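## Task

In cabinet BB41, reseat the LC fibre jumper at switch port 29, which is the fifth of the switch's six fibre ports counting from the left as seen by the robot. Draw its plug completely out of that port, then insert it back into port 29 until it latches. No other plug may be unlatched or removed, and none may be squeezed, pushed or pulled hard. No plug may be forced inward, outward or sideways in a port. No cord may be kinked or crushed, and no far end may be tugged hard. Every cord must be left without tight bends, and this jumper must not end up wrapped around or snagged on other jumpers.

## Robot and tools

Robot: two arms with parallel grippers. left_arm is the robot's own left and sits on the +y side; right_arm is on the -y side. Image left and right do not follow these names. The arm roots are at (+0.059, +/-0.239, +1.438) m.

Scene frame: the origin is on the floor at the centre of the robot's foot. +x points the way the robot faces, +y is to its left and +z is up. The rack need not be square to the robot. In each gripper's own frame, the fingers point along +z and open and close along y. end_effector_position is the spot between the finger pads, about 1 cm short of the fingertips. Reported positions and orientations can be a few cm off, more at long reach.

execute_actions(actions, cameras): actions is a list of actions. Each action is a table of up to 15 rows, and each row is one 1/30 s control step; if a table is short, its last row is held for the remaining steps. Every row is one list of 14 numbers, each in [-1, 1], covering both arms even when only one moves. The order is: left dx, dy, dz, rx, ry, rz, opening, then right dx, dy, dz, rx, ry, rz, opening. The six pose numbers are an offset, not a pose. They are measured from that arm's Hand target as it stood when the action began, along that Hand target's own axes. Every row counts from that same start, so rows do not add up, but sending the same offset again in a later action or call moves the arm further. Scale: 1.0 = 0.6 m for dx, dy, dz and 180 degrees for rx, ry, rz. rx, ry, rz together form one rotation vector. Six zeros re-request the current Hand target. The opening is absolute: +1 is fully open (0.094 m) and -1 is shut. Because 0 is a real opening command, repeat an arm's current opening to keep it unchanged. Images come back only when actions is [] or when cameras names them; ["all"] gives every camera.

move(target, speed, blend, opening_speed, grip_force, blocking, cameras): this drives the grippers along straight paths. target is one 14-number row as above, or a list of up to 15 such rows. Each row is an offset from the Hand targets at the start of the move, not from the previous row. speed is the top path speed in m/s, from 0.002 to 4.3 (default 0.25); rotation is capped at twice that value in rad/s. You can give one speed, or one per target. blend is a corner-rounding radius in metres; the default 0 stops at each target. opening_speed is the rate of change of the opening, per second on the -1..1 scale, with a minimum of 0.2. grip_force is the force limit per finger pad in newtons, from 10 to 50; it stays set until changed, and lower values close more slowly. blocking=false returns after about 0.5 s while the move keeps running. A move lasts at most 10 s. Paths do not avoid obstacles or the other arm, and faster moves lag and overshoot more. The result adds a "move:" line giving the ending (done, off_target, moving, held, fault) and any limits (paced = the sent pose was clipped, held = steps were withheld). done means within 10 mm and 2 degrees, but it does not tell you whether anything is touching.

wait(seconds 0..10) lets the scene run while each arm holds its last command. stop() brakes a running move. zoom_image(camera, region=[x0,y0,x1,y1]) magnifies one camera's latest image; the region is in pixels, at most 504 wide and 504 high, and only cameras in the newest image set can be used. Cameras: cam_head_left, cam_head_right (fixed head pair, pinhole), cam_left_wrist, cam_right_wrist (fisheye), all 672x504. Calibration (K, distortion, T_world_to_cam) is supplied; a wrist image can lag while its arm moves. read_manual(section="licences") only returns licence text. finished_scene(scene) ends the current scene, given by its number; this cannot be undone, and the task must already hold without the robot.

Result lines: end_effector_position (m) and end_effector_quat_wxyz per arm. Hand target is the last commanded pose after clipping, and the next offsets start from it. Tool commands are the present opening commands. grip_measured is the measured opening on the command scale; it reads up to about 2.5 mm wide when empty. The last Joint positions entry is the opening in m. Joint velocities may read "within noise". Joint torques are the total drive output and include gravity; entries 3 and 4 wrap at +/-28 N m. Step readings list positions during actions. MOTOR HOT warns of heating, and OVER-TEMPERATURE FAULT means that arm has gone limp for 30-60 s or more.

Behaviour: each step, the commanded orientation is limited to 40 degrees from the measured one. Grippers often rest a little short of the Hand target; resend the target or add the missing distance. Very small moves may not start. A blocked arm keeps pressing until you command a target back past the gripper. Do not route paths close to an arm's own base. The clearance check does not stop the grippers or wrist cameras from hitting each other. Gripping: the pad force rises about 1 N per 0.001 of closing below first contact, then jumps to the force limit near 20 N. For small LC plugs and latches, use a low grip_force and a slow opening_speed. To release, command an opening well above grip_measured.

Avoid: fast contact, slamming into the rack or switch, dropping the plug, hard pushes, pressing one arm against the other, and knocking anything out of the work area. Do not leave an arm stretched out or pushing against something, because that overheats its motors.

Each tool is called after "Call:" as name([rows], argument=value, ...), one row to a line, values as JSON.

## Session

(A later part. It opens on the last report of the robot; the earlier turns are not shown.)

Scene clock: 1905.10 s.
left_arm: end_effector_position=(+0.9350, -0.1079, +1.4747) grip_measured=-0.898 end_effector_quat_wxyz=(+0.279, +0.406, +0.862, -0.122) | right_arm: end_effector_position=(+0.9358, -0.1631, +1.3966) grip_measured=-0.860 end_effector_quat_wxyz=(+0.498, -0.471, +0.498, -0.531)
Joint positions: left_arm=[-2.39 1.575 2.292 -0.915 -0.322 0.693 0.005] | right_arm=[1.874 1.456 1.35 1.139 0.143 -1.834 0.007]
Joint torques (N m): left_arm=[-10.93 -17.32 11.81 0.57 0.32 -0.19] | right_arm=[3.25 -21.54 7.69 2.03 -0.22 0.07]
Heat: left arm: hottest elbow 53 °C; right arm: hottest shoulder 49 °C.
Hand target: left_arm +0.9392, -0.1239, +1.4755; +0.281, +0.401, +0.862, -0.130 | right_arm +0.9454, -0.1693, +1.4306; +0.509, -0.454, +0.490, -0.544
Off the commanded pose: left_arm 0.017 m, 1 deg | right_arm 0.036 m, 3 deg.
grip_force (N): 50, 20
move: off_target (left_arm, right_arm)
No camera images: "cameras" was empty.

Call:
move(target=[0,0,0,0,0,0,-0.9,0,-0.002,0,0,0,0,-0.88], cameras=[], speed=0.03)

Scene clock: 1911.40 s.
left_arm: end_effector_position=(+0.9350, -0.1079, +1.4747) grip_measured=-0.898 end_effector_quat_wxyz=(+0.279, +0.406, +0.862, -0.122) | right_arm: end_effector_position=(+0.9358, -0.1631, +1.3966) grip_measured=-0.860 end_effector_quat_wxyz=(+0.498, -0.471, +0.498, -0.531)
Joint positions: left_arm=[-2.39 1.575 2.292 -0.915 -0.322 0.693 0.005] | right_arm=[1.874 1.456 1.35 1.139 0.143 -1.834 0.007]
Joint torques (N m): left_arm=[-11.05 -17.14 11.79 0.65 0.31 -0.19] | right_arm=[3.14 -21.66 7.65 1.99 -0.23 0.07]
Heat: left arm: hottest elbow 53 °C; right arm: hottest shoulder 49 °C.
Hand target: left_arm +0.9392, -0.1239, +1.4755; +0.281, +0.401, +0.862, -0.130 | right_arm +0.9452, -0.1692, +1.4316; +0.509, -0.454, +0.490, -0.544
Off the commanded pose: left_arm 0.017 m, 1 deg | right_arm 0.037 m, 3 deg.
grip_force (N): 50, 20
move: off_target (left_arm, right_arm)
No camera images: "cameras" was empty.

Call:
move(target=[0,0,0,0,0,0,-0.9,0,-0.002,0,0,0,0,-0.88], cameras=[], speed=0.03)

Scene clock: 1916.57 s.
left_arm: end_effector_position=(+0.9350, -0.1079, +1.4747) grip_measured=-0.898 end_effector_quat_wxyz=(+0.279, +0.406, +0.862, -0.122) | right_arm: end_effector_position=(+0.9359, -0.1632, +1.3969) grip_measured=-0.860 end_effector_quat_wxyz=(+0.498, -0.471, +0.498, -0.531)
Joint positions: left_arm=[-2.39 1.575 2.292 -0.915 -0.322 0.693 0.005] | right_arm=[1.874 1.456 1.35 1.139 0.143 -1.834 0.007]
Joint torques (N m): left_arm=[-10.81 -17.03 11.85 0.68 0.3 -0.17] | right_arm=[3.08 -22.18 7.5 1.87 -0.23 0.05]
Heat: left arm: hottest elbow 53 °C; right arm: hottest shoulder 49 °C.
Hand target: left_arm +0.9392, -0.1239, +1.4755; +0.281, +0.401, +0.862, -0.130 | right_arm +0.9451, -0.1693, +1.4329; +0.509, -0.454, +0.490, -0.544
Off the commanded pose: left_arm 0.017 m, 1 deg | right_arm 0.038 m, 3 deg.
grip_force (N): 50, 20
move: off_target (left_arm, right_arm)
No camera images: "cameras" was empty.

Call:
move(target=[0,0,0,0,0,0,-0.9,0,0,0.012,0,0,0,-0.88], cameras=[], speed=0.03)

Scene clock: 1924.13 s.
left_arm: end_effector_position=(+0.9350, -0.1079, +1.4747) grip_measured=-0.898 end_effector_quat_wxyz=(+0.279, +0.406, +0.862, -0.122) | right_arm: end_effector_position=(+0.9362, -0.1632, +1.3970) grip_measured=-0.860 end_effector_quat_wxyz=(+0.497, -0.473, +0.498, -0.530)
Joint positions: left_arm=[-2.39 1.575 2.292 -0.915 -0.322 0.693 0.005] | right_arm=[1.874 1.454 1.35 1.133 0.143 -1.834 0.007]
Joint torques (N m): left_arm=[-10.58 -16.97 11.81 0.75 0.31 -0.21] | right_arm=[3.19 -21.66 9.31 1.59 -0.25 0.06]
Heat: left arm: hottest elbow 53 °C; right arm: hottest shoulder 50 °C.
Hand target: left_arm +0.9392, -0.1239, +1.4755; +0.281, +0.401, +0.862, -0.130 | right_arm +0.9523, -0.1698, +1.4338; +0.509, -0.453, +0.489, -0.544
Off the commanded pose: left_arm 0.017 m, 1 deg | right_arm 0.041 m, 3 deg.
grip_force (N): 50, 20
move: off_target (left_arm, right_arm)
No camera images: "cameras" was empty.

Call:
move(target=[0,0,0,0,0,0,-0.9,0,0.002,0.012,0.003,0,0,-0.88], cameras=["cam_left_wrist","cam_right_wrist"], speed=0.03)

Call:
zoom_image(camera="cam_left_wrist", region=[340, 105, 420, 185])

Call:
zoom_image(camera="cam_right_wrist", region=[285, 120, 385, 260])

Scene clock: 1933.83 s.
left_arm: end_effector_position=(+0.9350, -0.1079, +1.4747) grip_measured=-0.898 end_effector_quat_wxyz=(+0.279, +0.406, +0.862, -0.122) | right_arm: end_effector_position=(+0.9362, -0.1631, +1.3969) grip_measured=-0.860 end_effector_quat_wxyz=(+0.497, -0.473, +0.498, -0.530)
Joint positions: left_arm=[-2.39 1.575 2.292 -0.915 -0.322 0.693 0.005] | right_arm=[1.874 1.454 1.35 1.133 0.143 -1.834 0.007]
Joint torques (N m): left_arm=[-11.16 -16.79 11.85 0.66 0.28 -0.16] | right_arm=[2.78 -20.31 11.32 1.42 -0.42 0.1]
Heat: left arm: hottest elbow 53 °C; right arm: hottest shoulder 52 °C.
Hand target: left_arm +0.9392, -0.1239, +1.4755; +0.281, +0.401, +0.862, -0.130 | right_arm +0.9595, -0.1703, +1.4333; +0.511, -0.451, +0.487, -0.546
Off the commanded pose: left_arm 0.017 m, 1 deg | right_arm 0.044 m, 4 deg.
grip_force (N): 50, 20
move: off_target (left_arm, right_arm)
camera_calibration:
cam_left_wrist: T_world_to_cam=[[-0.763839, -0.645099, 0.0199536, 0.609796], [-0.645403, 0.76336, -0.0271479, 0.733608], [0.00228127, -0.0336148, -0.999432, 1.59521], [0, 0, 0, 1]] pos_world=[0.93562, -0.113006, 1.60205]
cam_right_wrist: T_world_to_cam=[[-0.0519039, 0.0221239, 0.998407, -1.34238], [-0.628375, -0.777757, -0.0154327, 0.487488], [0.776177, -0.628175, 0.0542707, -0.779527], [0, 0, 0, 1]] pos_world=[0.841702, -0.0808338, 1.39007]
Images, in order (width x height): cam_left_wrist 672x504, cam_right_wrist 672x504.

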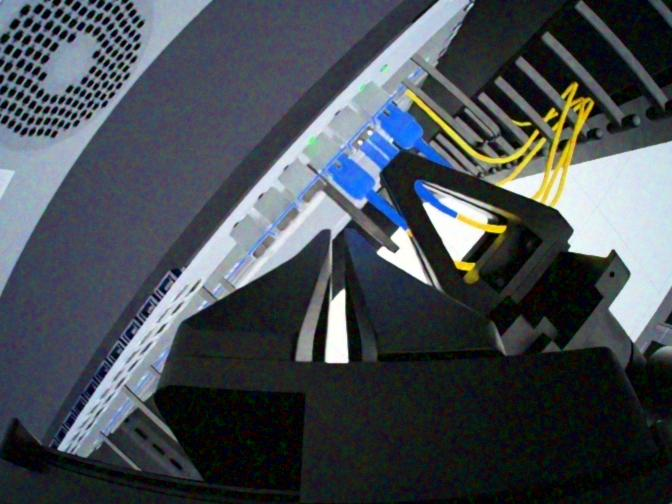

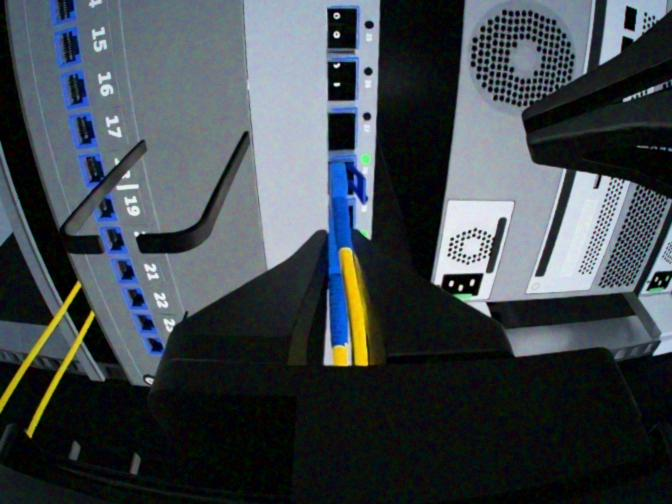

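Scaled by 6.300 from the camera's 672x504 image, which has a finer 960x720 frame.

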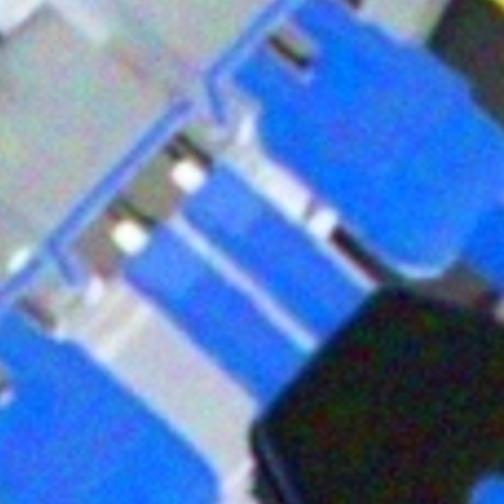

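Scaled by 3.600 from the camera's 672x504 image, which has a finer 960x720 frame.

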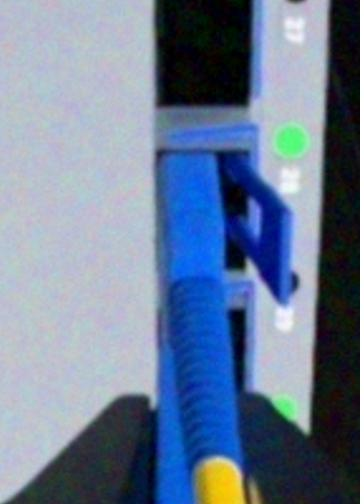

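Call:
move(target=[0,0,0,0,0,0,-0.9,0.001,0,-0.004,0,0.003,0,-0.88], cameras=["cam_left_wrist"], speed=0.03)

Call:
zoom_image(camera="cam_left_wrist", region=[340, 105, 420, 185])

Scene clock: 1990.13 s.
left_arm: end_effector_position=(+0.9350, -0.1079, +1.4747) grip_measured=-0.898 end_effector_quat_wxyz=(+0.279, +0.406, +0.862, -0.122) | right_arm: end_effector_position=(+0.9362, -0.1634, +1.3968) grip_measured=-0.860 end_effector_quat_wxyz=(+0.497, -0.472, +0.499, -0.530)
Joint positions: left_arm=[-2.39 1.575 2.292 -0.915 -0.322 0.693 0.005] | right_arm=[1.874 1.454 1.35 1.133 0.144 -1.834 0.007]
Joint torques (N m): left_arm=[-11.16 -16.91 11.81 0.55 0.32 -0.19] | right_arm=[2.84 -20.72 10.81 1.76 -0.07 0.08]
Heat: left arm: hottest elbow 54 °C; right arm: hottest shoulder 54 °C.
Hand target: left_arm +0.9392, -0.1239, +1.4755; +0.281, +0.401, +0.862, -0.130 | right_arm +0.9571, -0.1707, +1.4330; +0.509, -0.449, +0.489, -0.548
Off the commanded pose: left_arm 0.017 m, 1 deg | right_arm 0.042 m, 4 deg.
grip_force (N): 50, 20
move: off_target (left_arm, right_arm)
camera_calibration:
cam_left_wrist: T_world_to_cam=[[-0.763839, -0.645099, 0.0199536, 0.609796], [-0.645403, 0.76336, -0.0271479, 0.733608], [0.00228127, -0.0336148, -0.999432, 1.59521], [0, 0, 0, 1]] pos_world=[0.93562, -0.113006, 1.60205]
Images, in order (width x height): cam_left_wrist 672x504.

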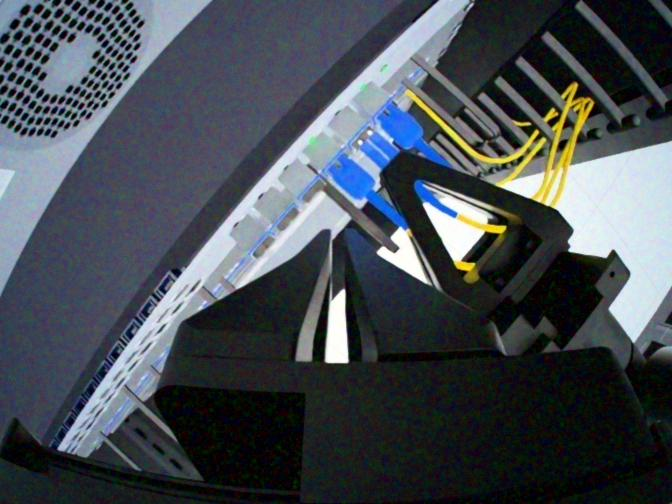

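Scaled by 6.300 from the camera's 672x504 image, which has a finer 960x720 frame.

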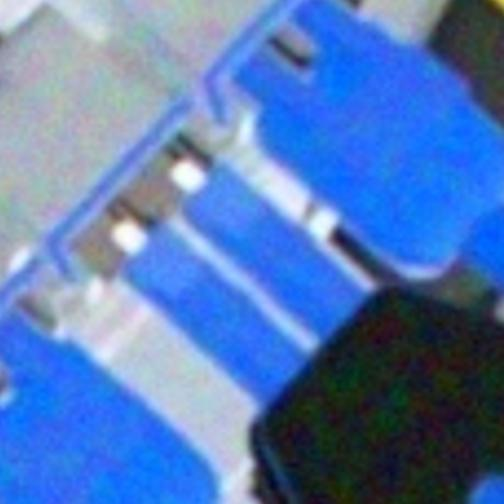

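Call:
move([
  [0,0,0,0,0,0,-0.9,0,0,-0.03,0,0,0,-0.88],
  [0,0,0,0,0,0,-0.9,0,0,-0.03,-0.018,0,0,-0.88],
], cameras=["cam_right_wrist"], speed=0.03)

Call:
zoom_image(camera="cam_right_wrist", region=[285, 120, 385, 260])

Scene clock: 2038.57 s.
left_arm: end_effector_position=(+0.9350, -0.1079, +1.4747) grip_measured=-0.898 end_effector_quat_wxyz=(+0.279, +0.406, +0.862, -0.122) | right_arm: end_effector_position=(+0.9337, -0.1651, +1.3995) grip_measured=-0.860 end_effector_quat_wxyz=(+0.487, -0.478, +0.510, -0.524)
Joint positions: left_arm=[-2.39 1.575 2.292 -0.915 -0.322 0.693 0.005] | right_arm=[1.879 1.428 1.333 1.095 0.164 -1.834 0.007]
Joint torques (N m): left_arm=[-10.81 -16.79 11.7 0.55 0.3 -0.15] | right_arm=[3.43 -21.95 6.78 1.95 -0.08 0.06]
Heat: left arm: hottest elbow 54 °C; right arm: hottest shoulder 54 °C.
Hand target: left_arm +0.9392, -0.1239, +1.4755; +0.281, +0.401, +0.862, -0.130 | right_arm +0.9392, -0.1692, +1.4308; +0.496, -0.463, +0.505, -0.534
Off the commanded pose: left_arm 0.017 m, 1 deg | right_arm 0.032 m, 2 deg.
grip_force (N): 50, 20
move: off_target (left_arm, right_arm)
camera_calibration:
cam_right_wrist: T_world_to_cam=[[-0.018978, 0.0202052, 0.999616, -1.37783], [-0.637202, -0.770689, 0.00348048, 0.467381], [0.770463, -0.636891, 0.0275009, -0.737611], [0, 0, 0, 1]] pos_world=[0.83997, -0.0817335, 1.39596]
Images, in order (width x height): cam_right_wrist 672x504.

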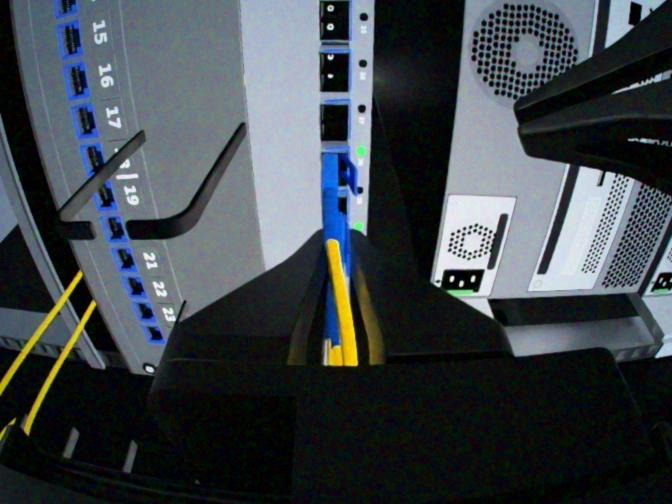

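Scaled by 3.600 from the camera's 672x504 image, which has a finer 960x720 frame.

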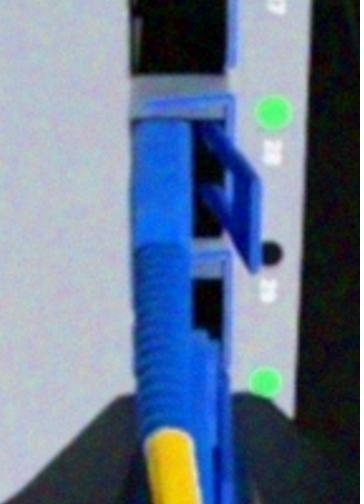

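Call:
move(target=[0,0,0,0,0,0,-0.9,-0.006,0,0,-0.002,-0.003,0,-0.88], cameras=["cam_left_wrist"], speed=0.03)

Call:
zoom_image(camera="cam_left_wrist", region=[340, 105, 420, 185])

Scene clock: 2053.33 s.
left_arm: end_effector_position=(+0.9350, -0.1079, +1.4747) grip_measured=-0.898 end_effector_quat_wxyz=(+0.279, +0.406, +0.862, -0.122) | right_arm: end_effector_position=(+0.9338, -0.1646, +1.3993) grip_measured=-0.860 end_effector_quat_wxyz=(+0.485, -0.480, +0.511, -0.522)
Joint positions: left_arm=[-2.39 1.575 2.292 -0.915 -0.322 0.693 0.005] | right_arm=[1.879 1.424 1.332 1.086 0.164 -1.834 0.007]
Joint torques (N m): left_arm=[-10.64 -17.14 11.82 0.69 0.3 -0.18] | right_arm=[3.96 -21.54 6.91 1.94 -0.27 0.02]
Heat: left arm: hottest elbow 54 °C; right arm: hottest shoulder 53 °C.
Hand target: left_arm +0.9392, -0.1239, +1.4755; +0.281, +0.401, +0.862, -0.130 | right_arm +0.9395, -0.1656, +1.4307; +0.497, -0.467, +0.504, -0.530
Off the commanded pose: left_arm 0.017 m, 1 deg | right_arm 0.032 m, 2 deg.
grip_force (N): 50, 20
move: off_target (left_arm, right_arm)
camera_calibration:
cam_left_wrist: T_world_to_cam=[[-0.763839, -0.645099, 0.0199536, 0.609796], [-0.645403, 0.76336, -0.0271479, 0.733608], [0.00228127, -0.0336148, -0.999432, 1.59521], [0, 0, 0, 1]] pos_world=[0.93562, -0.113006, 1.60205]
Images, in order (width x height): cam_left_wrist 672x504.

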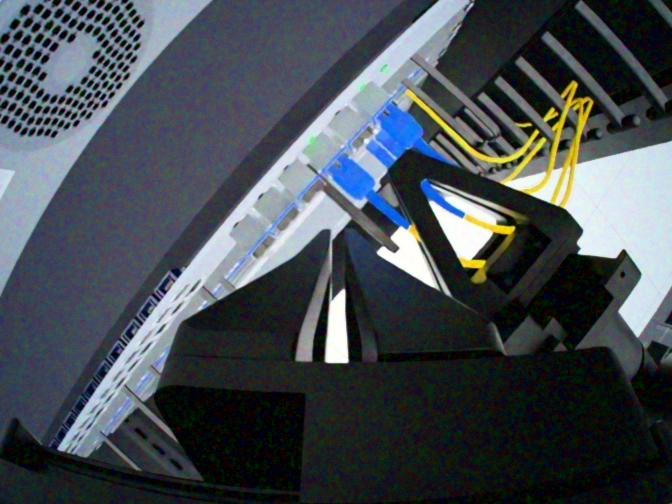

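Scaled by 6.300 from the camera's 672x504 image, which has a finer 960x720 frame.

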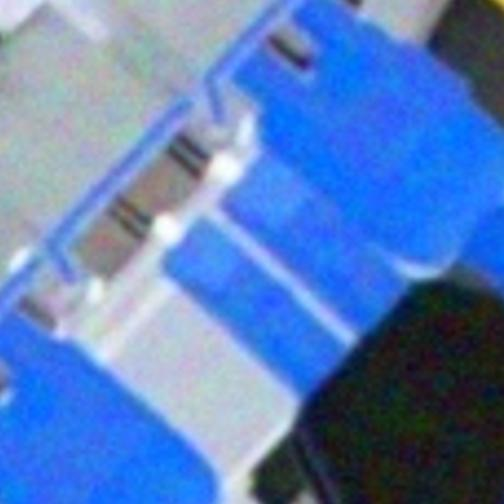

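Call:
execute_actions(actions=[])

Call:
zoom_image(camera="cam_left_wrist", region=[340, 105, 420, 185])

Call:
zoom_image(camera="cam_right_wrist", region=[285, 120, 385, 260])

Scene clock: 2076.60 s.
left_arm: end_effector_position=(+0.9350, -0.1079, +1.4747) grip_measured=-0.898 end_effector_quat_wxyz=(+0.279, +0.406, +0.862, -0.122) | right_arm: end_effector_position=(+0.9338, -0.1646, +1.3993) grip_measured=-0.860 end_effector_quat_wxyz=(+0.485, -0.480, +0.511, -0.522)
Joint positions: left_arm=[-2.39 1.575 2.292 -0.915 -0.322 0.693 0.005] | right_arm=[1.879 1.424 1.332 1.086 0.164 -1.834 0.007]
Joint velocities: within noise
Joint torques (N m): left_arm=[-10.99 -16.85 11.77 0.69 0.3 -0.18] | right_arm=[3.55 -21.71 6.87 1.95 -0.29 0.02]
Heat: left arm: hottest elbow 55 °C; right arm: hottest shoulder 50 °C.
Hand target: left_arm +0.9392, -0.1239, +1.4755; +0.281, +0.401, +0.862, -0.130 | right_arm +0.9395, -0.1656, +1.4307; +0.497, -0.467, +0.504, -0.530
Tool commands: left_gripper/opening=-0.9 right_gripper/opening=-0.88
Off the commanded pose: left_arm 0.017 m, 1 deg | right_arm 0.032 m, 2 deg.
grip_force (N): 50, 20
camera_calibration:
cam_left_wrist: T_world_to_cam=[[-0.763839, -0.645099, 0.0199536, 0.609796], [-0.645403, 0.76336, -0.0271479, 0.733608], [0.00228127, -0.0336148, -0.999432, 1.59521], [0, 0, 0, 1]] pos_world=[0.93562, -0.113006, 1.60205]
cam_right_wrist: T_world_to_cam=[[-0.0120726, 0.0202434, 0.999722, -1.38428], [-0.63541, -0.772134, 0.00796175, 0.459598], [0.77208, -0.635138, 0.0221845, -0.731065], [0, 0, 0, 1]] pos_world=[0.839762, -0.0814332, 1.39646]

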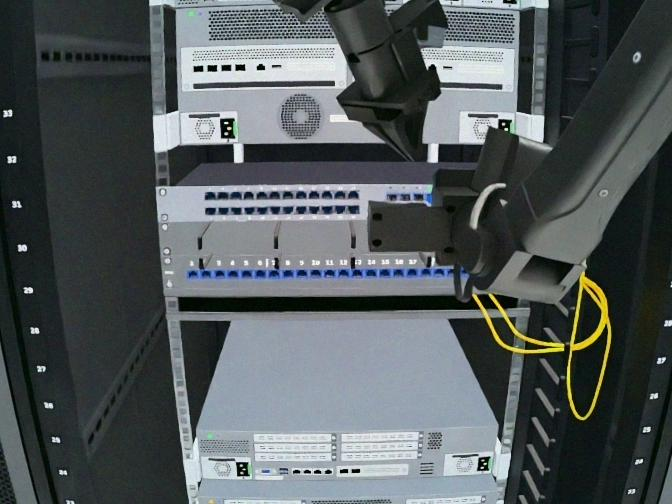

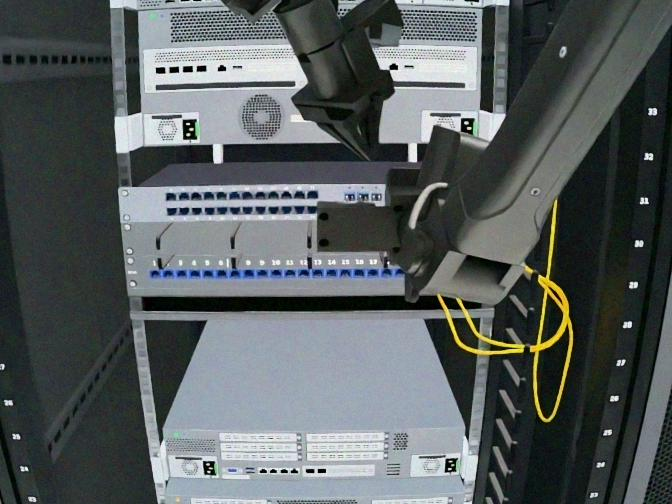

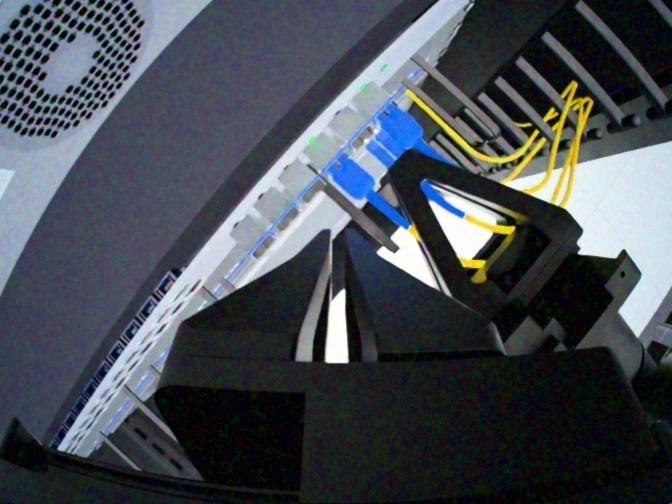

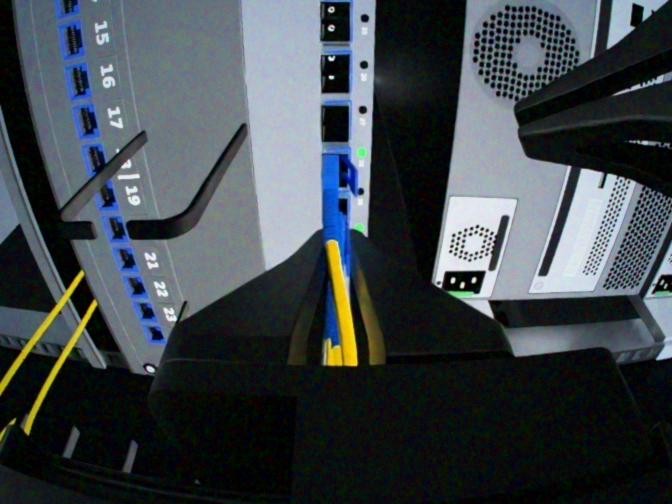

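Scaled by 6.300 from the camera's 672x504 image, which has a finer 960x720 frame.

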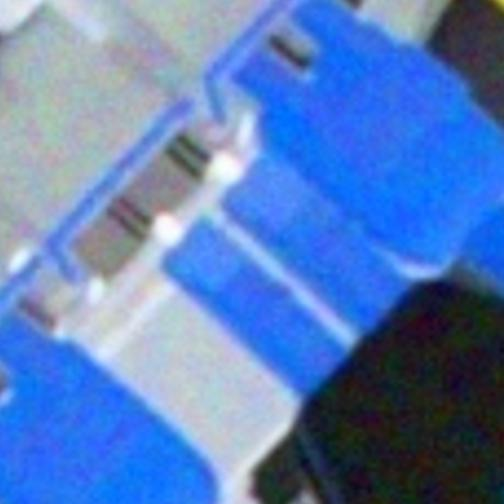

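Scaled by 3.600 from the camera's 672x504 image, which has a finer 960x720 frame.

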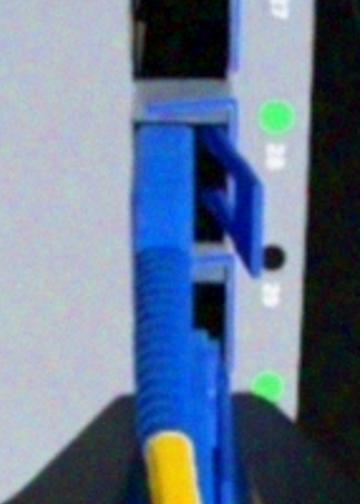

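Call:
move(target=[0,0,0,0,0,0,-0.9,-0.004,0,0,0,0,0,-0.88], speed=0.02)

Scene clock: 2081.67 s.
left_arm: end_effector_position=(+0.9350, -0.1079, +1.4747) grip_measured=-0.898 end_effector_quat_wxyz=(+0.279, +0.406, +0.862, -0.122) | right_arm: end_effector_position=(+0.9337, -0.1622, +1.4008) grip_measured=-0.860 end_effector_quat_wxyz=(+0.487, -0.480, +0.511, -0.521)
Joint positions: left_arm=[-2.39 1.575 2.292 -0.915 -0.322 0.693 0.005] | right_arm=[1.884 1.423 1.332 1.086 0.164 -1.834 0.007]
Joint torques (N m): left_arm=[-11.22 -16.91 11.77 0.7 0.3 -0.18] | right_arm=[3.72 -21.25 6.98 1.88 -0.17 0.01]
Heat: left arm: hottest elbow 55 °C; right arm: hottest shoulder 50 °C.
Hand target: left_arm +0.9392, -0.1239, +1.4755; +0.281, +0.401, +0.862, -0.130 | right_arm +0.9397, -0.1631, +1.4310; +0.497, -0.467, +0.504, -0.530
Off the commanded pose: left_arm 0.017 m, 1 deg | right_arm 0.031 m, 2 deg.
grip_force (N): 50, 20
move: off_target (left_arm, right_arm)

Call:
move(target=[0,0,0,0,0,0,-0.9,0,0.014,0,0,0,0,-0.88], speed=0.02)

Call:
move(target=[0,0,0,0,0,0,-0.9,0,0.005,0,0,0,0,-0.88], speed=0.02)

Scene clock: 2093.93 s.
left_arm: end_effector_position=(+0.9350, -0.1079, +1.4747) grip_measured=-0.898 end_effector_quat_wxyz=(+0.279, +0.406, +0.862, -0.122) | right_arm: end_effector_position=(+0.9337, -0.1622, +1.4008) grip_measured=-0.860 end_effector_quat_wxyz=(+0.487, -0.480, +0.511, -0.521)
Joint positions: left_arm=[-2.39 1.575 2.292 -0.915 -0.322 0.693 0.005] | right_arm=[1.884 1.423 1.332 1.086 0.164 -1.834 0.007]
Joint torques (N m): left_arm=[-10.75 -16.79 11.79 0.69 0.31 -0.17] | right_arm=[3.37 -20.01 7.56 2.29 -0.26 0.04]
Heat: left arm: hottest elbow 55 °C; right arm: hottest shoulder 51 °C.
Hand target: left_arm +0.9392, -0.1239, +1.4755; +0.281, +0.401, +0.862, -0.130 | right_arm +0.9401, -0.1631, +1.4226; +0.497, -0.467, +0.504, -0.530
Off the commanded pose: left_arm 0.017 m, 1 deg | right_arm 0.023 m, 2 deg.
grip_force (N): 50, 20
move: off_target (left_arm, right_arm)

Scene clock: 2094.63 s.
left_arm: end_effector_position=(+0.9350, -0.1079, +1.4747) grip_measured=-0.898 end_effector_quat_wxyz=(+0.279, +0.406, +0.862, -0.122) | right_arm: end_effector_position=(+0.9337, -0.1622, +1.4008) grip_measured=-0.860 end_effector_quat_wxyz=(+0.487, -0.480, +0.511, -0.521)
Joint positions: left_arm=[-2.39 1.575 2.292 -0.915 -0.322 0.693 0.005] | right_arm=[1.884 1.423 1.332 1.086 0.164 -1.834 0.007]
Joint torques (N m): left_arm=[-10.87 -16.67 11.78 0.7 0.3 -0.18] | right_arm=[3.08 -19.31 7.77 2.51 -0.31 0.07]
Heat: left arm: hottest elbow 55 °C; right arm: hottest shoulder 51 °C.
Hand target: left_arm +0.9392, -0.1239, +1.4755; +0.281, +0.401, +0.862, -0.130 | right_arm +0.9403, -0.1631, +1.4196; +0.497, -0.467, +0.504, -0.530
Off the commanded pose: left_arm 0.017 m, 1 deg | right_arm 0.020 m, 2 deg.
grip_force (N): 50, 20
move: off_target (left_arm, right_arm)

Call:
move(target=[0,0,0,0,0,0,-0.9,0,0.004,0,0,0,0,-0.88], speed=0.02)

Call:
move(target=[0,0,0,0,0,0,-0.9,0,0.003,0,0,0,0,-0.88], speed=0.02)

Scene clock: 2099.23 s.
left_arm: end_effector_position=(+0.9350, -0.1079, +1.4747) grip_measured=-0.898 end_effector_quat_wxyz=(+0.279, +0.406, +0.862, -0.122) | right_arm: end_effector_position=(+0.9337, -0.1622, +1.4008) grip_measured=-0.860 end_effector_quat_wxyz=(+0.487, -0.480, +0.511, -0.521)
Joint positions: left_arm=[-2.39 1.575 2.292 -0.915 -0.322 0.693 0.005] | right_arm=[1.884 1.423 1.332 1.086 0.164 -1.834 0.007]
Joint torques (N m): left_arm=[-10.81 -17.03 11.7 0.8 0.3 -0.15] | right_arm=[2.96 -19.08 7.97 2.56 -0.33 0.06]
Heat: left arm: hottest elbow 55 °C; right arm: hottest shoulder 51 °C.
Hand target: left_arm +0.9392, -0.1239, +1.4755; +0.281, +0.401, +0.862, -0.130 | right_arm +0.9405, -0.1631, +1.4172; +0.497, -0.467, +0.504, -0.530
Off the commanded pose: left_arm 0.017 m, 1 deg | right_arm 0.018 m, 2 deg.
grip_force (N): 50, 20
move: off_target (left_arm, right_arm)

Scene clock: 2099.93 s.
left_arm: end_effector_position=(+0.9350, -0.1079, +1.4747) grip_measured=-0.898 end_effector_quat_wxyz=(+0.279, +0.406, +0.862, -0.122) | right_arm: end_effector_position=(+0.9337, -0.1622, +1.4008) grip_measured=-0.860 end_effector_quat_wxyz=(+0.487, -0.480, +0.511, -0.521)
Joint positions: left_arm=[-2.39 1.575 2.292 -0.915 -0.322 0.693 0.005] | right_arm=[1.884 1.423 1.332 1.086 0.164 -1.834 0.007]
Joint torques (N m): left_arm=[-10.87 -17.14 11.84 0.7 0.3 -0.21] | right_arm=[3.25 -19.08 8.1 2.67 -0.34 0.06]
Heat: left arm: hottest elbow 55 °C; right arm: hottest shoulder 51 °C.
Hand target: left_arm +0.9392, -0.1239, +1.4755; +0.281, +0.401, +0.862, -0.130 | right_arm +0.9406, -0.1631, +1.4154; +0.497, -0.467, +0.504, -0.530
Off the commanded pose: left_arm 0.017 m, 1 deg | right_arm 0.016 m, 2 deg.
grip_force (N): 50, 20
move: off_target (left_arm, right_arm)

Call:
move(target=[0,0,0,0,0,0,-0.9,0,0.003,0,0,0,0,-0.88], speed=0.02)

Call:
move(target=[0,0,0,0,0,0,-0.9,0,0.002,0,0,0,0,-0.88], speed=0.02)

Scene clock: 2107.50 s.
left_arm: end_effector_position=(+0.9350, -0.1079, +1.4747) grip_measured=-0.898 end_effector_quat_wxyz=(+0.279, +0.406, +0.862, -0.122) | right_arm: end_effector_position=(+0.9337, -0.1622, +1.4008) grip_measured=-0.860 end_effector_quat_wxyz=(+0.487, -0.480, +0.511, -0.521)
Joint positions: left_arm=[-2.39 1.575 2.292 -0.915 -0.322 0.693 0.005] | right_arm=[1.884 1.423 1.332 1.086 0.164 -1.834 0.007]
Joint torques (N m): left_arm=[-11.11 -16.67 11.75 0.66 0.3 -0.16] | right_arm=[3.02 -18.78 8.2 2.71 -0.39 0.07]
Heat: left arm: hottest elbow 55 °C; right arm: hottest shoulder 51 °C.
Hand target: left_arm +0.9392, -0.1239, +1.4755; +0.281, +0.401, +0.862, -0.130 | right_arm +0.9407, -0.1631, +1.4136; +0.497, -0.467, +0.504, -0.530
Off the commanded pose: left_arm 0.017 m, 1 deg | right_arm 0.015 m, 2 deg.
grip_force (N): 50, 20
move: off_target (left_arm, right_arm)

Scene clock: 2108.20 s.
left_arm: end_effector_position=(+0.9350, -0.1079, +1.4747) grip_measured=-0.898 end_effector_quat_wxyz=(+0.279, +0.406, +0.862, -0.122) | right_arm: end_effector_position=(+0.9336, -0.1620, +1.4002) grip_measured=-0.860 end_effector_quat_wxyz=(+0.487, -0.480, +0.511, -0.521)
Joint positions: left_arm=[-2.39 1.575 2.292 -0.915 -0.322 0.693 0.005] | right_arm=[1.884 1.424 1.332 1.086 0.164 -1.834 0.007]
Joint torques (N m): left_arm=[-10.93 -16.62 11.73 0.68 0.31 -0.19] | right_arm=[2.96 -18.14 8.35 2.88 -0.39 0.07]
Heat: left arm: hottest elbow 55 °C; right arm: hottest shoulder 51 °C.
Hand target: left_arm +0.9392, -0.1239, +1.4755; +0.281, +0.401, +0.862, -0.130 | right_arm +0.9407, -0.1631, +1.4124; +0.497, -0.467, +0.504, -0.530
Off the commanded pose: left_arm 0.017 m, 1 deg | right_arm 0.014 m, 2 deg.
grip_force (N): 50, 20
move: off_target (left_arm, right_arm)

Call:
move(target=[0,0,0,0,0,0,-0.9,0,0.002,0,0,0,0,-0.88], speed=0.02, cameras=["cam_left_wrist","cam_right_wrist"])

Call:
zoom_image(camera="cam_left_wrist", region=[340, 105, 420, 185])

Call:
zoom_image(camera="cam_right_wrist", region=[285, 120, 385, 260])

Scene clock: 2113.73 s.
left_arm: end_effector_position=(+0.9350, -0.1079, +1.4747) grip_measured=-0.898 end_effector_quat_wxyz=(+0.279, +0.406, +0.862, -0.122) | right_arm: end_effector_position=(+0.9334, -0.1618, +1.3991) grip_measured=-0.860 end_effector_quat_wxyz=(+0.487, -0.481, +0.511, -0.520)
Joint positions: left_arm=[-2.39 1.575 2.292 -0.915 -0.322 0.693 0.005] | right_arm=[1.884 1.425 1.332 1.086 0.164 -1.834 0.007]
Joint torques (N m): left_arm=[-11.11 -16.97 11.77 0.7 0.3 -0.15] | right_arm=[2.96 -18.37 8.46 2.88 -0.4 0.1]
Heat: left arm: hottest elbow 55 °C; right arm: hottest shoulder 50 °C.
Hand target: left_arm +0.9392, -0.1239, +1.4755; +0.281, +0.401, +0.862, -0.130 | right_arm +0.9408, -0.1631, +1.4112; +0.497, -0.467, +0.504, -0.530
Off the commanded pose: left_arm 0.017 m, 1 deg | right_arm 0.014 m, 2 deg.
grip_force (N): 50, 20
move: off_target (left_arm, right_arm)
camera_calibration:
cam_left_wrist: T_world_to_cam=[[-0.763839, -0.645099, 0.0199536, 0.609796], [-0.645403, 0.76336, -0.0271479, 0.733608], [0.00228127, -0.0336148, -0.999432, 1.59521], [0, 0, 0, 1]] pos_world=[0.93562, -0.113006, 1.60205]
cam_right_wrist: T_world_to_cam=[[-0.0112965, 0.0166632, 0.999797, -1.38548], [-0.632979, -0.774148, 0.00575052, 0.462115], [0.774087, -0.632786, 0.0192926, -0.726408], [0, 0, 0, 1]] pos_world=[0.839161, -0.078829, 1.39656]
Images, in order (width x height): cam_left_wrist 672x504, cam_right_wrist 672x504.

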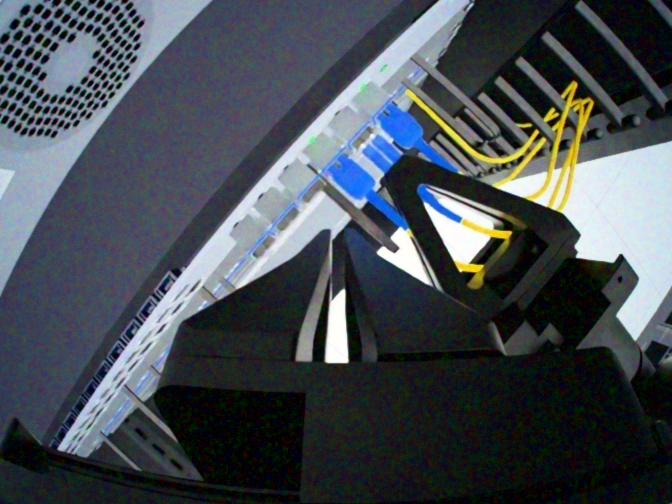

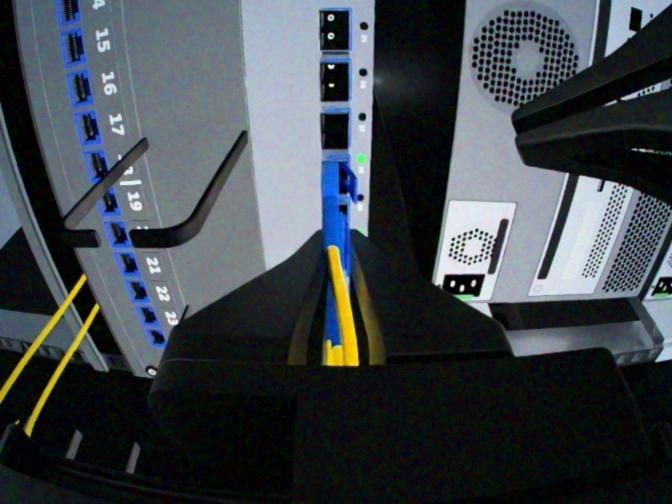

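Scaled by 6.300 from the camera's 672x504 image, which has a finer 960x720 frame.

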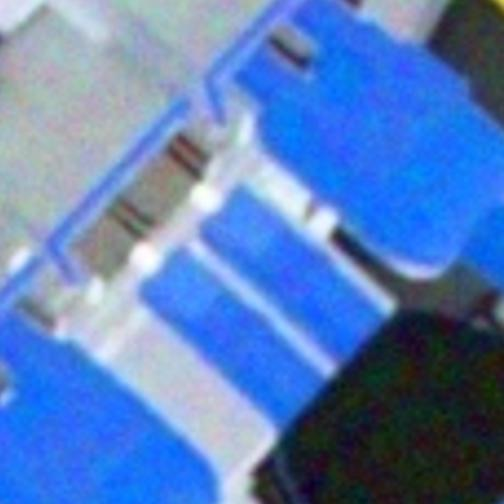

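Scaled by 3.600 from the camera's 672x504 image, which has a finer 960x720 frame.

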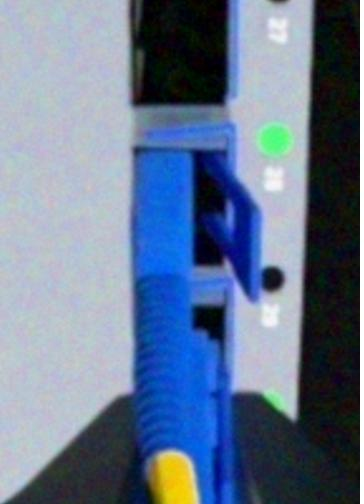

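Call:
move(target=[0,0,0,0,0,0,-0.9,0.001,0,0.008,0,0,0,-0.88], speed=0.02)

Call:
move(target=[0,0,0,0,0,0,-0.9,0.001,0,0.003,0,0,0,-0.88], speed=0.02)

Scene clock: 2128.10 s.
left_arm: end_effector_position=(+0.9350, -0.1079, +1.4747) grip_measured=-0.898 end_effector_quat_wxyz=(+0.279, +0.406, +0.862, -0.122) | right_arm: end_effector_position=(+0.9329, -0.1609, +1.3964) grip_measured=-0.860 end_effector_quat_wxyz=(+0.487, -0.482, +0.511, -0.520)
Joint positions: left_arm=[-2.39 1.575 2.292 -0.915 -0.322 0.693 0.005] | right_arm=[1.884 1.43 1.332 1.087 0.163 -1.834 0.007]
Joint torques (N m): left_arm=[-10.29 -17.08 11.74 0.65 0.28 -0.19] | right_arm=[2.67 -18.2 9.66 2.47 -0.46 0.11]
Heat: left arm: hottest elbow 55 °C; right arm: hottest shoulder 51 °C.
Hand target: left_arm +0.9392, -0.1239, +1.4755; +0.281, +0.401, +0.862, -0.130 | right_arm +0.9455, -0.1640, +1.4113; +0.497, -0.467, +0.504, -0.530
Off the commanded pose: left_arm 0.017 m, 1 deg | right_arm 0.020 m, 3 deg.
grip_force (N): 50, 20
move: off_target (left_arm, right_arm)

Scene clock: 2128.80 s.
left_arm: end_effector_position=(+0.9350, -0.1079, +1.4747) grip_measured=-0.898 end_effector_quat_wxyz=(+0.279, +0.406, +0.862, -0.122) | right_arm: end_effector_position=(+0.9329, -0.1607, +1.3962) grip_measured=-0.860 end_effector_quat_wxyz=(+0.487, -0.482, +0.511, -0.519)
Joint positions: left_arm=[-2.39 1.575 2.292 -0.915 -0.322 0.693 0.005] | right_arm=[1.884 1.43 1.332 1.087 0.162 -1.834 0.007]
Joint torques (N m): left_arm=[-11.16 -16.67 11.78 0.73 0.28 -0.22] | right_arm=[2.55 -18.14 10.04 2.3 -0.42 0.11]
Heat: left arm: hottest elbow 55 °C; right arm: hottest shoulder 51 °C.
Hand target: left_arm +0.9392, -0.1239, +1.4755; +0.281, +0.401, +0.862, -0.130 | right_arm +0.9472, -0.1647, +1.4114; +0.497, -0.467, +0.504, -0.530
Off the commanded pose: left_arm 0.017 m, 1 deg | right_arm 0.021 m, 3 deg.
grip_force (N): 50, 20
move: off_target (left_arm, right_arm)

Call:
move(target=[0,0,0,0,0,0,-0.9,0.001,-0.010,0.003,0,0,0,-0.88], speed=0.02)

Call:
move(target=[0,0,0,0,0,0,-0.9,0.001,-0.006,0.002,0,0,0,-0.88], speed=0.02)

Scene clock: 2148.13 s.
left_arm: end_effector_position=(+0.9350, -0.1079, +1.4747) grip_measured=-0.898 end_effector_quat_wxyz=(+0.279, +0.406, +0.862, -0.122) | right_arm: end_effector_position=(+0.9329, -0.1607, +1.3962) grip_measured=-0.860 end_effector_quat_wxyz=(+0.487, -0.482, +0.511, -0.519)
Joint positions: left_arm=[-2.39 1.575 2.292 -0.915 -0.322 0.693 0.005] | right_arm=[1.884 1.43 1.332 1.087 0.162 -1.834 0.007]
Joint torques (N m): left_arm=[-10.93 -16.91 11.79 0.69 0.31 -0.2] | right_arm=[2.73 -19.14 9.94 1.89 -0.39 0.1]
Heat: left arm: hottest elbow 55 °C; right arm: hottest shoulder 51 °C.
Hand target: left_arm +0.9392, -0.1239, +1.4755; +0.281, +0.401, +0.862, -0.130 | right_arm +0.9487, -0.1655, +1.4176; +0.497, -0.467, +0.504, -0.530
Off the commanded pose: left_arm 0.017 m, 1 deg | right_arm 0.027 m, 3 deg.
grip_force (N): 50, 20
move: off_target (left_arm, right_arm)

Scene clock: 2148.83 s.
left_arm: end_effector_position=(+0.9350, -0.1079, +1.4747) grip_measured=-0.898 end_effector_quat_wxyz=(+0.279, +0.406, +0.862, -0.122) | right_arm: end_effector_position=(+0.9329, -0.1604, +1.3951) grip_measured=-0.860 end_effector_quat_wxyz=(+0.486, -0.484, +0.512, -0.518)
Joint positions: left_arm=[-2.39 1.575 2.292 -0.915 -0.322 0.693 0.005] | right_arm=[1.884 1.43 1.332 1.083 0.162 -1.834 0.007]
Joint torques (N m): left_arm=[-10.81 -16.79 11.78 0.68 0.29 -0.16] | right_arm=[2.55 -19.96 10.02 1.77 -0.38 0.1]
Heat: left arm: hottest elbow 55 °C; right arm: hottest shoulder 51 °C.
Hand target: left_arm +0.9392, -0.1239, +1.4755; +0.281, +0.401, +0.862, -0.130 | right_arm +0.9496, -0.1662, +1.4212; +0.497, -0.467, +0.504, -0.530
Off the commanded pose: left_arm 0.017 m, 1 deg | right_arm 0.032 m, 3 deg.
grip_force (N): 50, 20
move: off_target (left_arm, right_arm)

Call:
move(target=[0,0,0,0,0,0,-0.9,0.0,-0.010,0.0,0,0,0,-0.88], speed=0.02)

Call:
move(target=[0,0,0,0,0,0,-0.9,0.0,-0.004,0.0,0,0,0,-0.88], speed=0.02)

Scene clock: 2160.10 s.
left_arm: end_effector_position=(+0.9350, -0.1079, +1.4747) grip_measured=-0.898 end_effector_quat_wxyz=(+0.279, +0.406, +0.862, -0.122) | right_arm: end_effector_position=(+0.9338, -0.1603, +1.3949) grip_measured=-0.860 end_effector_quat_wxyz=(+0.485, -0.485, +0.512, -0.517)
Joint positions: left_arm=[-2.39 1.575 2.292 -0.915 -0.322 0.693 0.005] | right_arm=[1.884 1.43 1.334 1.077 0.162 -1.834 0.007]
Joint torques (N m): left_arm=[-10.81 -16.97 11.75 0.73 0.31 -0.19] | right_arm=[3.14 -20.78 9.33 1.74 -0.31 0.09]
Heat: left arm: hottest elbow 56 °C; right arm: hottest shoulder 52 °C.
Hand target: left_arm +0.9392, -0.1239, +1.4755; +0.281, +0.401, +0.862, -0.130 | right_arm +0.9494, -0.1663, +1.4274; +0.497, -0.467, +0.504, -0.530
Off the commanded pose: left_arm 0.017 m, 1 deg | right_arm 0.036 m, 3 deg.
grip_force (N): 50, 20
move: off_target (left_arm, right_arm)

Scene clock: 2160.80 s.
left_arm: end_effector_position=(+0.9350, -0.1079, +1.4747) grip_measured=-0.898 end_effector_quat_wxyz=(+0.279, +0.406, +0.862, -0.122) | right_arm: end_effector_position=(+0.9341, -0.1604, +1.3954) grip_measured=-0.860 end_effector_quat_wxyz=(+0.485, -0.485, +0.512, -0.517)
Joint positions: left_arm=[-2.39 1.575 2.292 -0.915 -0.322 0.693 0.005] | right_arm=[1.884 1.428 1.334 1.073 0.162 -1.834 0.007]
Joint torques (N m): left_arm=[-10.93 -16.91 11.79 0.72 0.3 -0.21] | right_arm=[3.02 -21.13 9.31 1.68 -0.28 0.07]
Heat: left arm: hottest elbow 56 °C; right arm: hottest shoulder 51 °C.
Hand target: left_arm +0.9392, -0.1239, +1.4755; +0.281, +0.401, +0.862, -0.130 | right_arm +0.9492, -0.1662, +1.4297; +0.497, -0.467, +0.504, -0.530
Off the commanded pose: left_arm 0.017 m, 1 deg | right_arm 0.038 m, 3 deg.
grip_force (N): 50, 20
move: off_target (left_arm, right_arm)

Call:
move(target=[0,0,0,0,0,0,-0.9,0.003,-0.004,0.0,0,0,0,-0.88], speed=0.02)

Call:
move(target=[0,0,0,0,0,0,-0.9,0.0,-0.002,0.0,0,0,0,-0.88], speed=0.02)

Scene clock: 2167.27 s.
left_arm: end_effector_position=(+0.9350, -0.1079, +1.4747) grip_measured=-0.898 end_effector_quat_wxyz=(+0.279, +0.406, +0.862, -0.122) | right_arm: end_effector_position=(+0.9344, -0.1605, +1.3959) grip_measured=-0.860 end_effector_quat_wxyz=(+0.484, -0.486, +0.513, -0.516)
Joint positions: left_arm=[-2.39 1.575 2.292 -0.915 -0.322 0.693 0.005] | right_arm=[1.884 1.426 1.334 1.068 0.162 -1.834 0.007]
Joint torques (N m): left_arm=[-10.87 -17.03 11.79 0.68 0.29 -0.17] | right_arm=[2.61 -21.36 8.92 1.83 -0.35 0.09]
Heat: left arm: hottest elbow 56 °C; right arm: hottest shoulder 51 °C.
Hand target: left_arm +0.9392, -0.1239, +1.4755; +0.281, +0.401, +0.862, -0.130 | right_arm +0.9490, -0.1680, +1.4321; +0.497, -0.467, +0.504, -0.530
Off the commanded pose: left_arm 0.017 m, 1 deg | right_arm 0.040 m, 3 deg.
grip_force (N): 50, 20
move: off_target (left_arm, right_arm)

Scene clock: 2167.97 s.
left_arm: end_effector_position=(+0.9350, -0.1079, +1.4747) grip_measured=-0.898 end_effector_quat_wxyz=(+0.279, +0.406, +0.862, -0.122) | right_arm: end_effector_position=(+0.9345, -0.1605, +1.3960) grip_measured=-0.860 end_effector_quat_wxyz=(+0.484, -0.487, +0.513, -0.516)
Joint positions: left_arm=[-2.39 1.575 2.292 -0.915 -0.322 0.693 0.005] | right_arm=[1.884 1.425 1.334 1.066 0.162 -1.834 0.007]
Joint torques (N m): left_arm=[-10.7 -16.79 11.75 0.72 0.3 -0.16] | right_arm=[2.78 -21.36 8.96 1.81 -0.3 0.08]
Heat: left arm: hottest elbow 56 °C; right arm: hottest shoulder 51 °C.
Hand target: left_arm +0.9392, -0.1239, +1.4755; +0.281, +0.401, +0.862, -0.130 | right_arm +0.9489, -0.1680, +1.4331; +0.497, -0.467, +0.504, -0.530
Off the commanded pose: left_arm 0.017 m, 1 deg | right_arm 0.041 m, 3 deg.
grip_force (N): 50, 20
move: off_target (left_arm, right_arm)

Call:
move(target=[0,0,0,0,0,0,-0.9,0.003,-0.004,0.0,0.008,0,0,-0.88], speed=0.02)

Call:
move(target=[0,0,0,0,0,0,-0.9,0.0,-0.002,0.0,0.003,0,0,-0.88], speed=0.02)

Scene clock: 2177.63 s.
left_arm: end_effector_position=(+0.9350, -0.1079, +1.4747) grip_measured=-0.898 end_effector_quat_wxyz=(+0.279, +0.406, +0.862, -0.122) | right_arm: end_effector_position=(+0.9345, -0.1604, +1.3965) grip_measured=-0.860 end_effector_quat_wxyz=(+0.485, -0.487, +0.512, -0.516)
Joint positions: left_arm=[-2.39 1.575 2.292 -0.915 -0.322 0.693 0.005] | right_arm=[1.884 1.425 1.334 1.067 0.16 -1.834 0.007]
Joint torques (N m): left_arm=[-11.05 -17.26 11.77 0.72 0.29 -0.19] | right_arm=[2.37 -20.72 9.06 2.86 -0.62 0.08]
Heat: left arm: hottest elbow 56 °C; right arm: hottest shoulder 51 °C.
Hand target: left_arm +0.9392, -0.1239, +1.4755; +0.281, +0.401, +0.862, -0.130 | right_arm +0.9487, -0.1698, +1.4357; +0.503, -0.460, +0.497, -0.537
Off the commanded pose: left_arm 0.017 m, 1 deg | right_arm 0.043 m, 5 deg.
grip_force (N): 50, 20
move: off_target (left_arm, right_arm)

Scene clock: 2178.33 s.
left_arm: end_effector_position=(+0.9350, -0.1079, +1.4747) grip_measured=-0.898 end_effector_quat_wxyz=(+0.279, +0.406, +0.862, -0.122) | right_arm: end_effector_position=(+0.9346, -0.1601, +1.3990) grip_measured=-0.860 end_effector_quat_wxyz=(+0.488, -0.485, +0.509, -0.517)
Joint positions: left_arm=[-2.39 1.575 2.292 -0.915 -0.322 0.693 0.005] | right_arm=[1.884 1.424 1.334 1.075 0.154 -1.834 0.007]
Joint torques (N m): left_arm=[-11.05 -16.73 11.75 0.77 0.3 -0.18] | right_arm=[2.49 -20.42 9.17 2.99 -0.5 0.09]
Heat: left arm: hottest elbow 56 °C; right arm: hottest shoulder 51 °C.
Hand target: left_arm +0.9392, -0.1239, +1.4755; +0.281, +0.401, +0.862, -0.130 | right_arm +0.9485, -0.1698, +1.4368; +0.505, -0.458, +0.495, -0.539
Off the commanded pose: left_arm 0.017 m, 1 deg | right_arm 0.042 m, 5 deg.
grip_force (N): 50, 20
move: off_target (left_arm, right_arm)

Call:
move(target=[0,0,0,0,0,0,-0.9,0.003,0,0.0,0,0,0,-0.88], speed=0.02)

Call:
move(target=[0,0,0,0,0,0,-0.9,0.002,0,0.0,0,0,0,-0.88], speed=0.02)

Scene clock: 2188.27 s.
left_arm: end_effector_position=(+0.9350, -0.1079, +1.4747) grip_measured=-0.898 end_effector_quat_wxyz=(+0.279, +0.406, +0.862, -0.122) | right_arm: end_effector_position=(+0.9347, -0.1605, +1.3991) grip_measured=-0.860 end_effector_quat_wxyz=(+0.489, -0.485, +0.508, -0.517)
Joint positions: left_arm=[-2.39 1.575 2.292 -0.915 -0.322 0.693 0.005] | right_arm=[1.882 1.424 1.334 1.076 0.152 -1.834 0.007]
Joint torques (N m): left_arm=[-11.11 -16.97 11.74 0.65 0.29 -0.2] | right_arm=[2.26 -20.89 9.07 2.85 -0.43 0.1]
Heat: left arm: hottest elbow 56 °C; right arm: hottest shoulder 50 °C.
Hand target: left_arm +0.9392, -0.1239, +1.4755; +0.281, +0.401, +0.862, -0.130 | right_arm +0.9484, -0.1716, +1.4367; +0.505, -0.458, +0.495, -0.539
Off the commanded pose: left_arm 0.017 m, 1 deg | right_arm 0.042 m, 5 deg.
grip_force (N): 50, 20
move: off_target (left_arm, right_arm)

Scene clock: 2188.97 s.
left_arm: end_effector_position=(+0.9350, -0.1079, +1.4747) grip_measured=-0.898 end_effector_quat_wxyz=(+0.279, +0.406, +0.862, -0.122) | right_arm: end_effector_position=(+0.9348, -0.1617, +1.3989) grip_measured=-0.860 end_effector_quat_wxyz=(+0.488, -0.485, +0.507, -0.518)
Joint positions: left_arm=[-2.39 1.575 2.292 -0.915 -0.322 0.693 0.005] | right_arm=[1.88 1.424 1.334 1.076 0.15 -1.834 0.007]
Joint torques (N m): left_arm=[-10.58 -16.91 11.75 0.73 0.31 -0.2] | right_arm=[2.43 -20.89 8.98 2.78 -0.41 0.12]
Heat: left arm: hottest elbow 56 °C; right arm: hottest shoulder 50 °C.
Hand target: left_arm +0.9392, -0.1239, +1.4755; +0.281, +0.401, +0.862, -0.130 | right_arm +0.9483, -0.1728, +1.4367; +0.505, -0.458, +0.495, -0.539
Off the commanded pose: left_arm 0.017 m, 1 deg | right_arm 0.042 m, 5 deg.
grip_force (N): 50, 20
move: off_target (left_arm, right_arm)

Call:
move(target=[0,0,0,0,0,0,-0.9,0.0008,0,0.0,0,0,0,-0.88], speed=0.02, cameras=["cam_left_wrist","cam_right_wrist"])

Call:
zoom_image(camera="cam_left_wrist", region=[340, 105, 420, 185])

Call:
zoom_image(camera="cam_right_wrist", region=[285, 120, 385, 260])

Scene clock: 2196.87 s.
left_arm: end_effector_position=(+0.9350, -0.1079, +1.4747) grip_measured=-0.898 end_effector_quat_wxyz=(+0.279, +0.406, +0.862, -0.122) | right_arm: end_effector_position=(+0.9348, -0.1621, +1.3994) grip_measured=-0.860 end_effector_quat_wxyz=(+0.489, -0.485, +0.507, -0.519)
Joint positions: left_arm=[-2.39 1.575 2.292 -0.915 -0.322 0.693 0.005] | right_arm=[1.879 1.424 1.334 1.078 0.15 -1.834 0.007]
Joint torques (N m): left_arm=[-10.75 -16.73 11.81 0.66 0.28 -0.18] | right_arm=[2.43 -20.72 9.06 2.81 -0.42 0.15]
Heat: left arm: hottest elbow 56 °C; right arm: hottest shoulder 50 °C.
Hand target: left_arm +0.9392, -0.1239, +1.4755; +0.281, +0.401, +0.862, -0.130 | right_arm +0.9483, -0.1734, +1.4367; +0.505, -0.458, +0.495, -0.539
Off the commanded pose: left_arm 0.017 m, 1 deg | right_arm 0.041 m, 4 deg.
grip_force (N): 50, 20
move: off_target (left_arm, right_arm)
camera_calibration:
cam_left_wrist: T_world_to_cam=[[-0.763839, -0.645099, 0.0199536, 0.609796], [-0.645403, 0.76336, -0.0271479, 0.733608], [0.00228127, -0.0336148, -0.999432, 1.59521], [0, 0, 0, 1]] pos_world=[0.93562, -0.113006, 1.60205]
cam_right_wrist: T_world_to_cam=[[-0.0115559, 0.0217124, 0.999697, -1.38459], [-0.623833, -0.781496, 0.00976213, 0.447395], [0.781472, -0.623532, 0.0225758, -0.737786], [0, 0, 0, 1]] pos_world=[0.839659, -0.0803325, 1.39646]
Images, in order (width x height): cam_left_wrist 672x504, cam_right_wrist 672x504.

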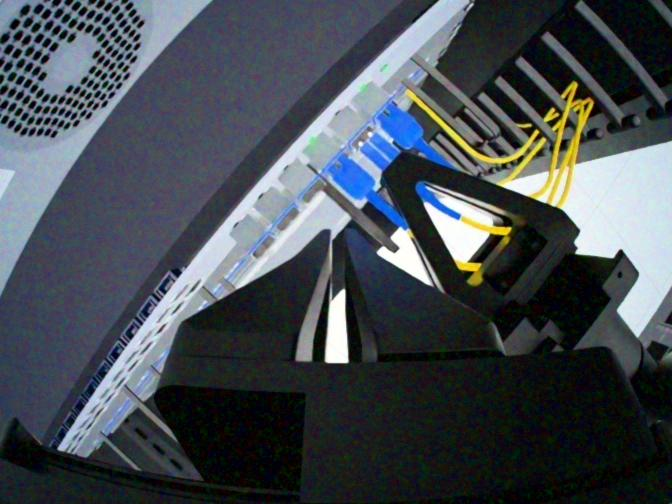

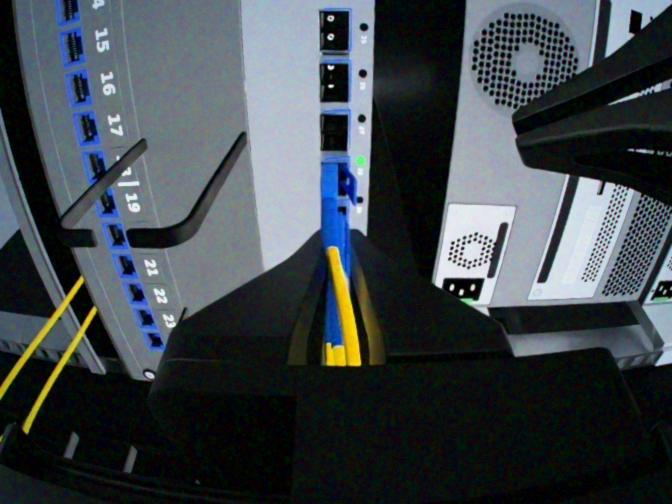

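Scaled by 6.300 from the camera's 672x504 image, which has a finer 960x720 frame.

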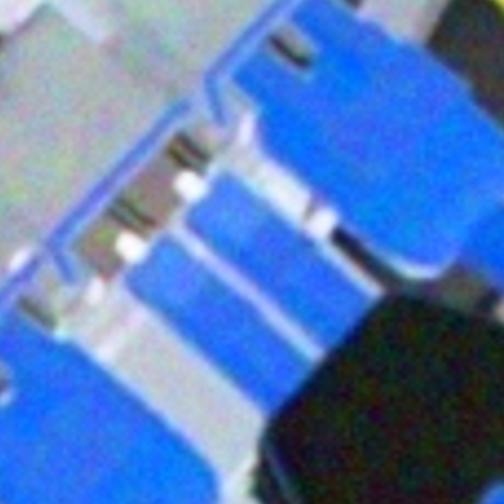

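Scaled by 3.600 from the camera's 672x504 image, which has a finer 960x720 frame.

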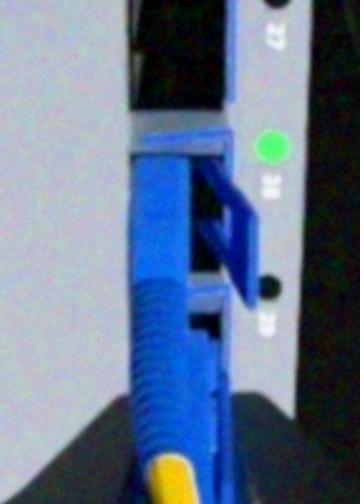

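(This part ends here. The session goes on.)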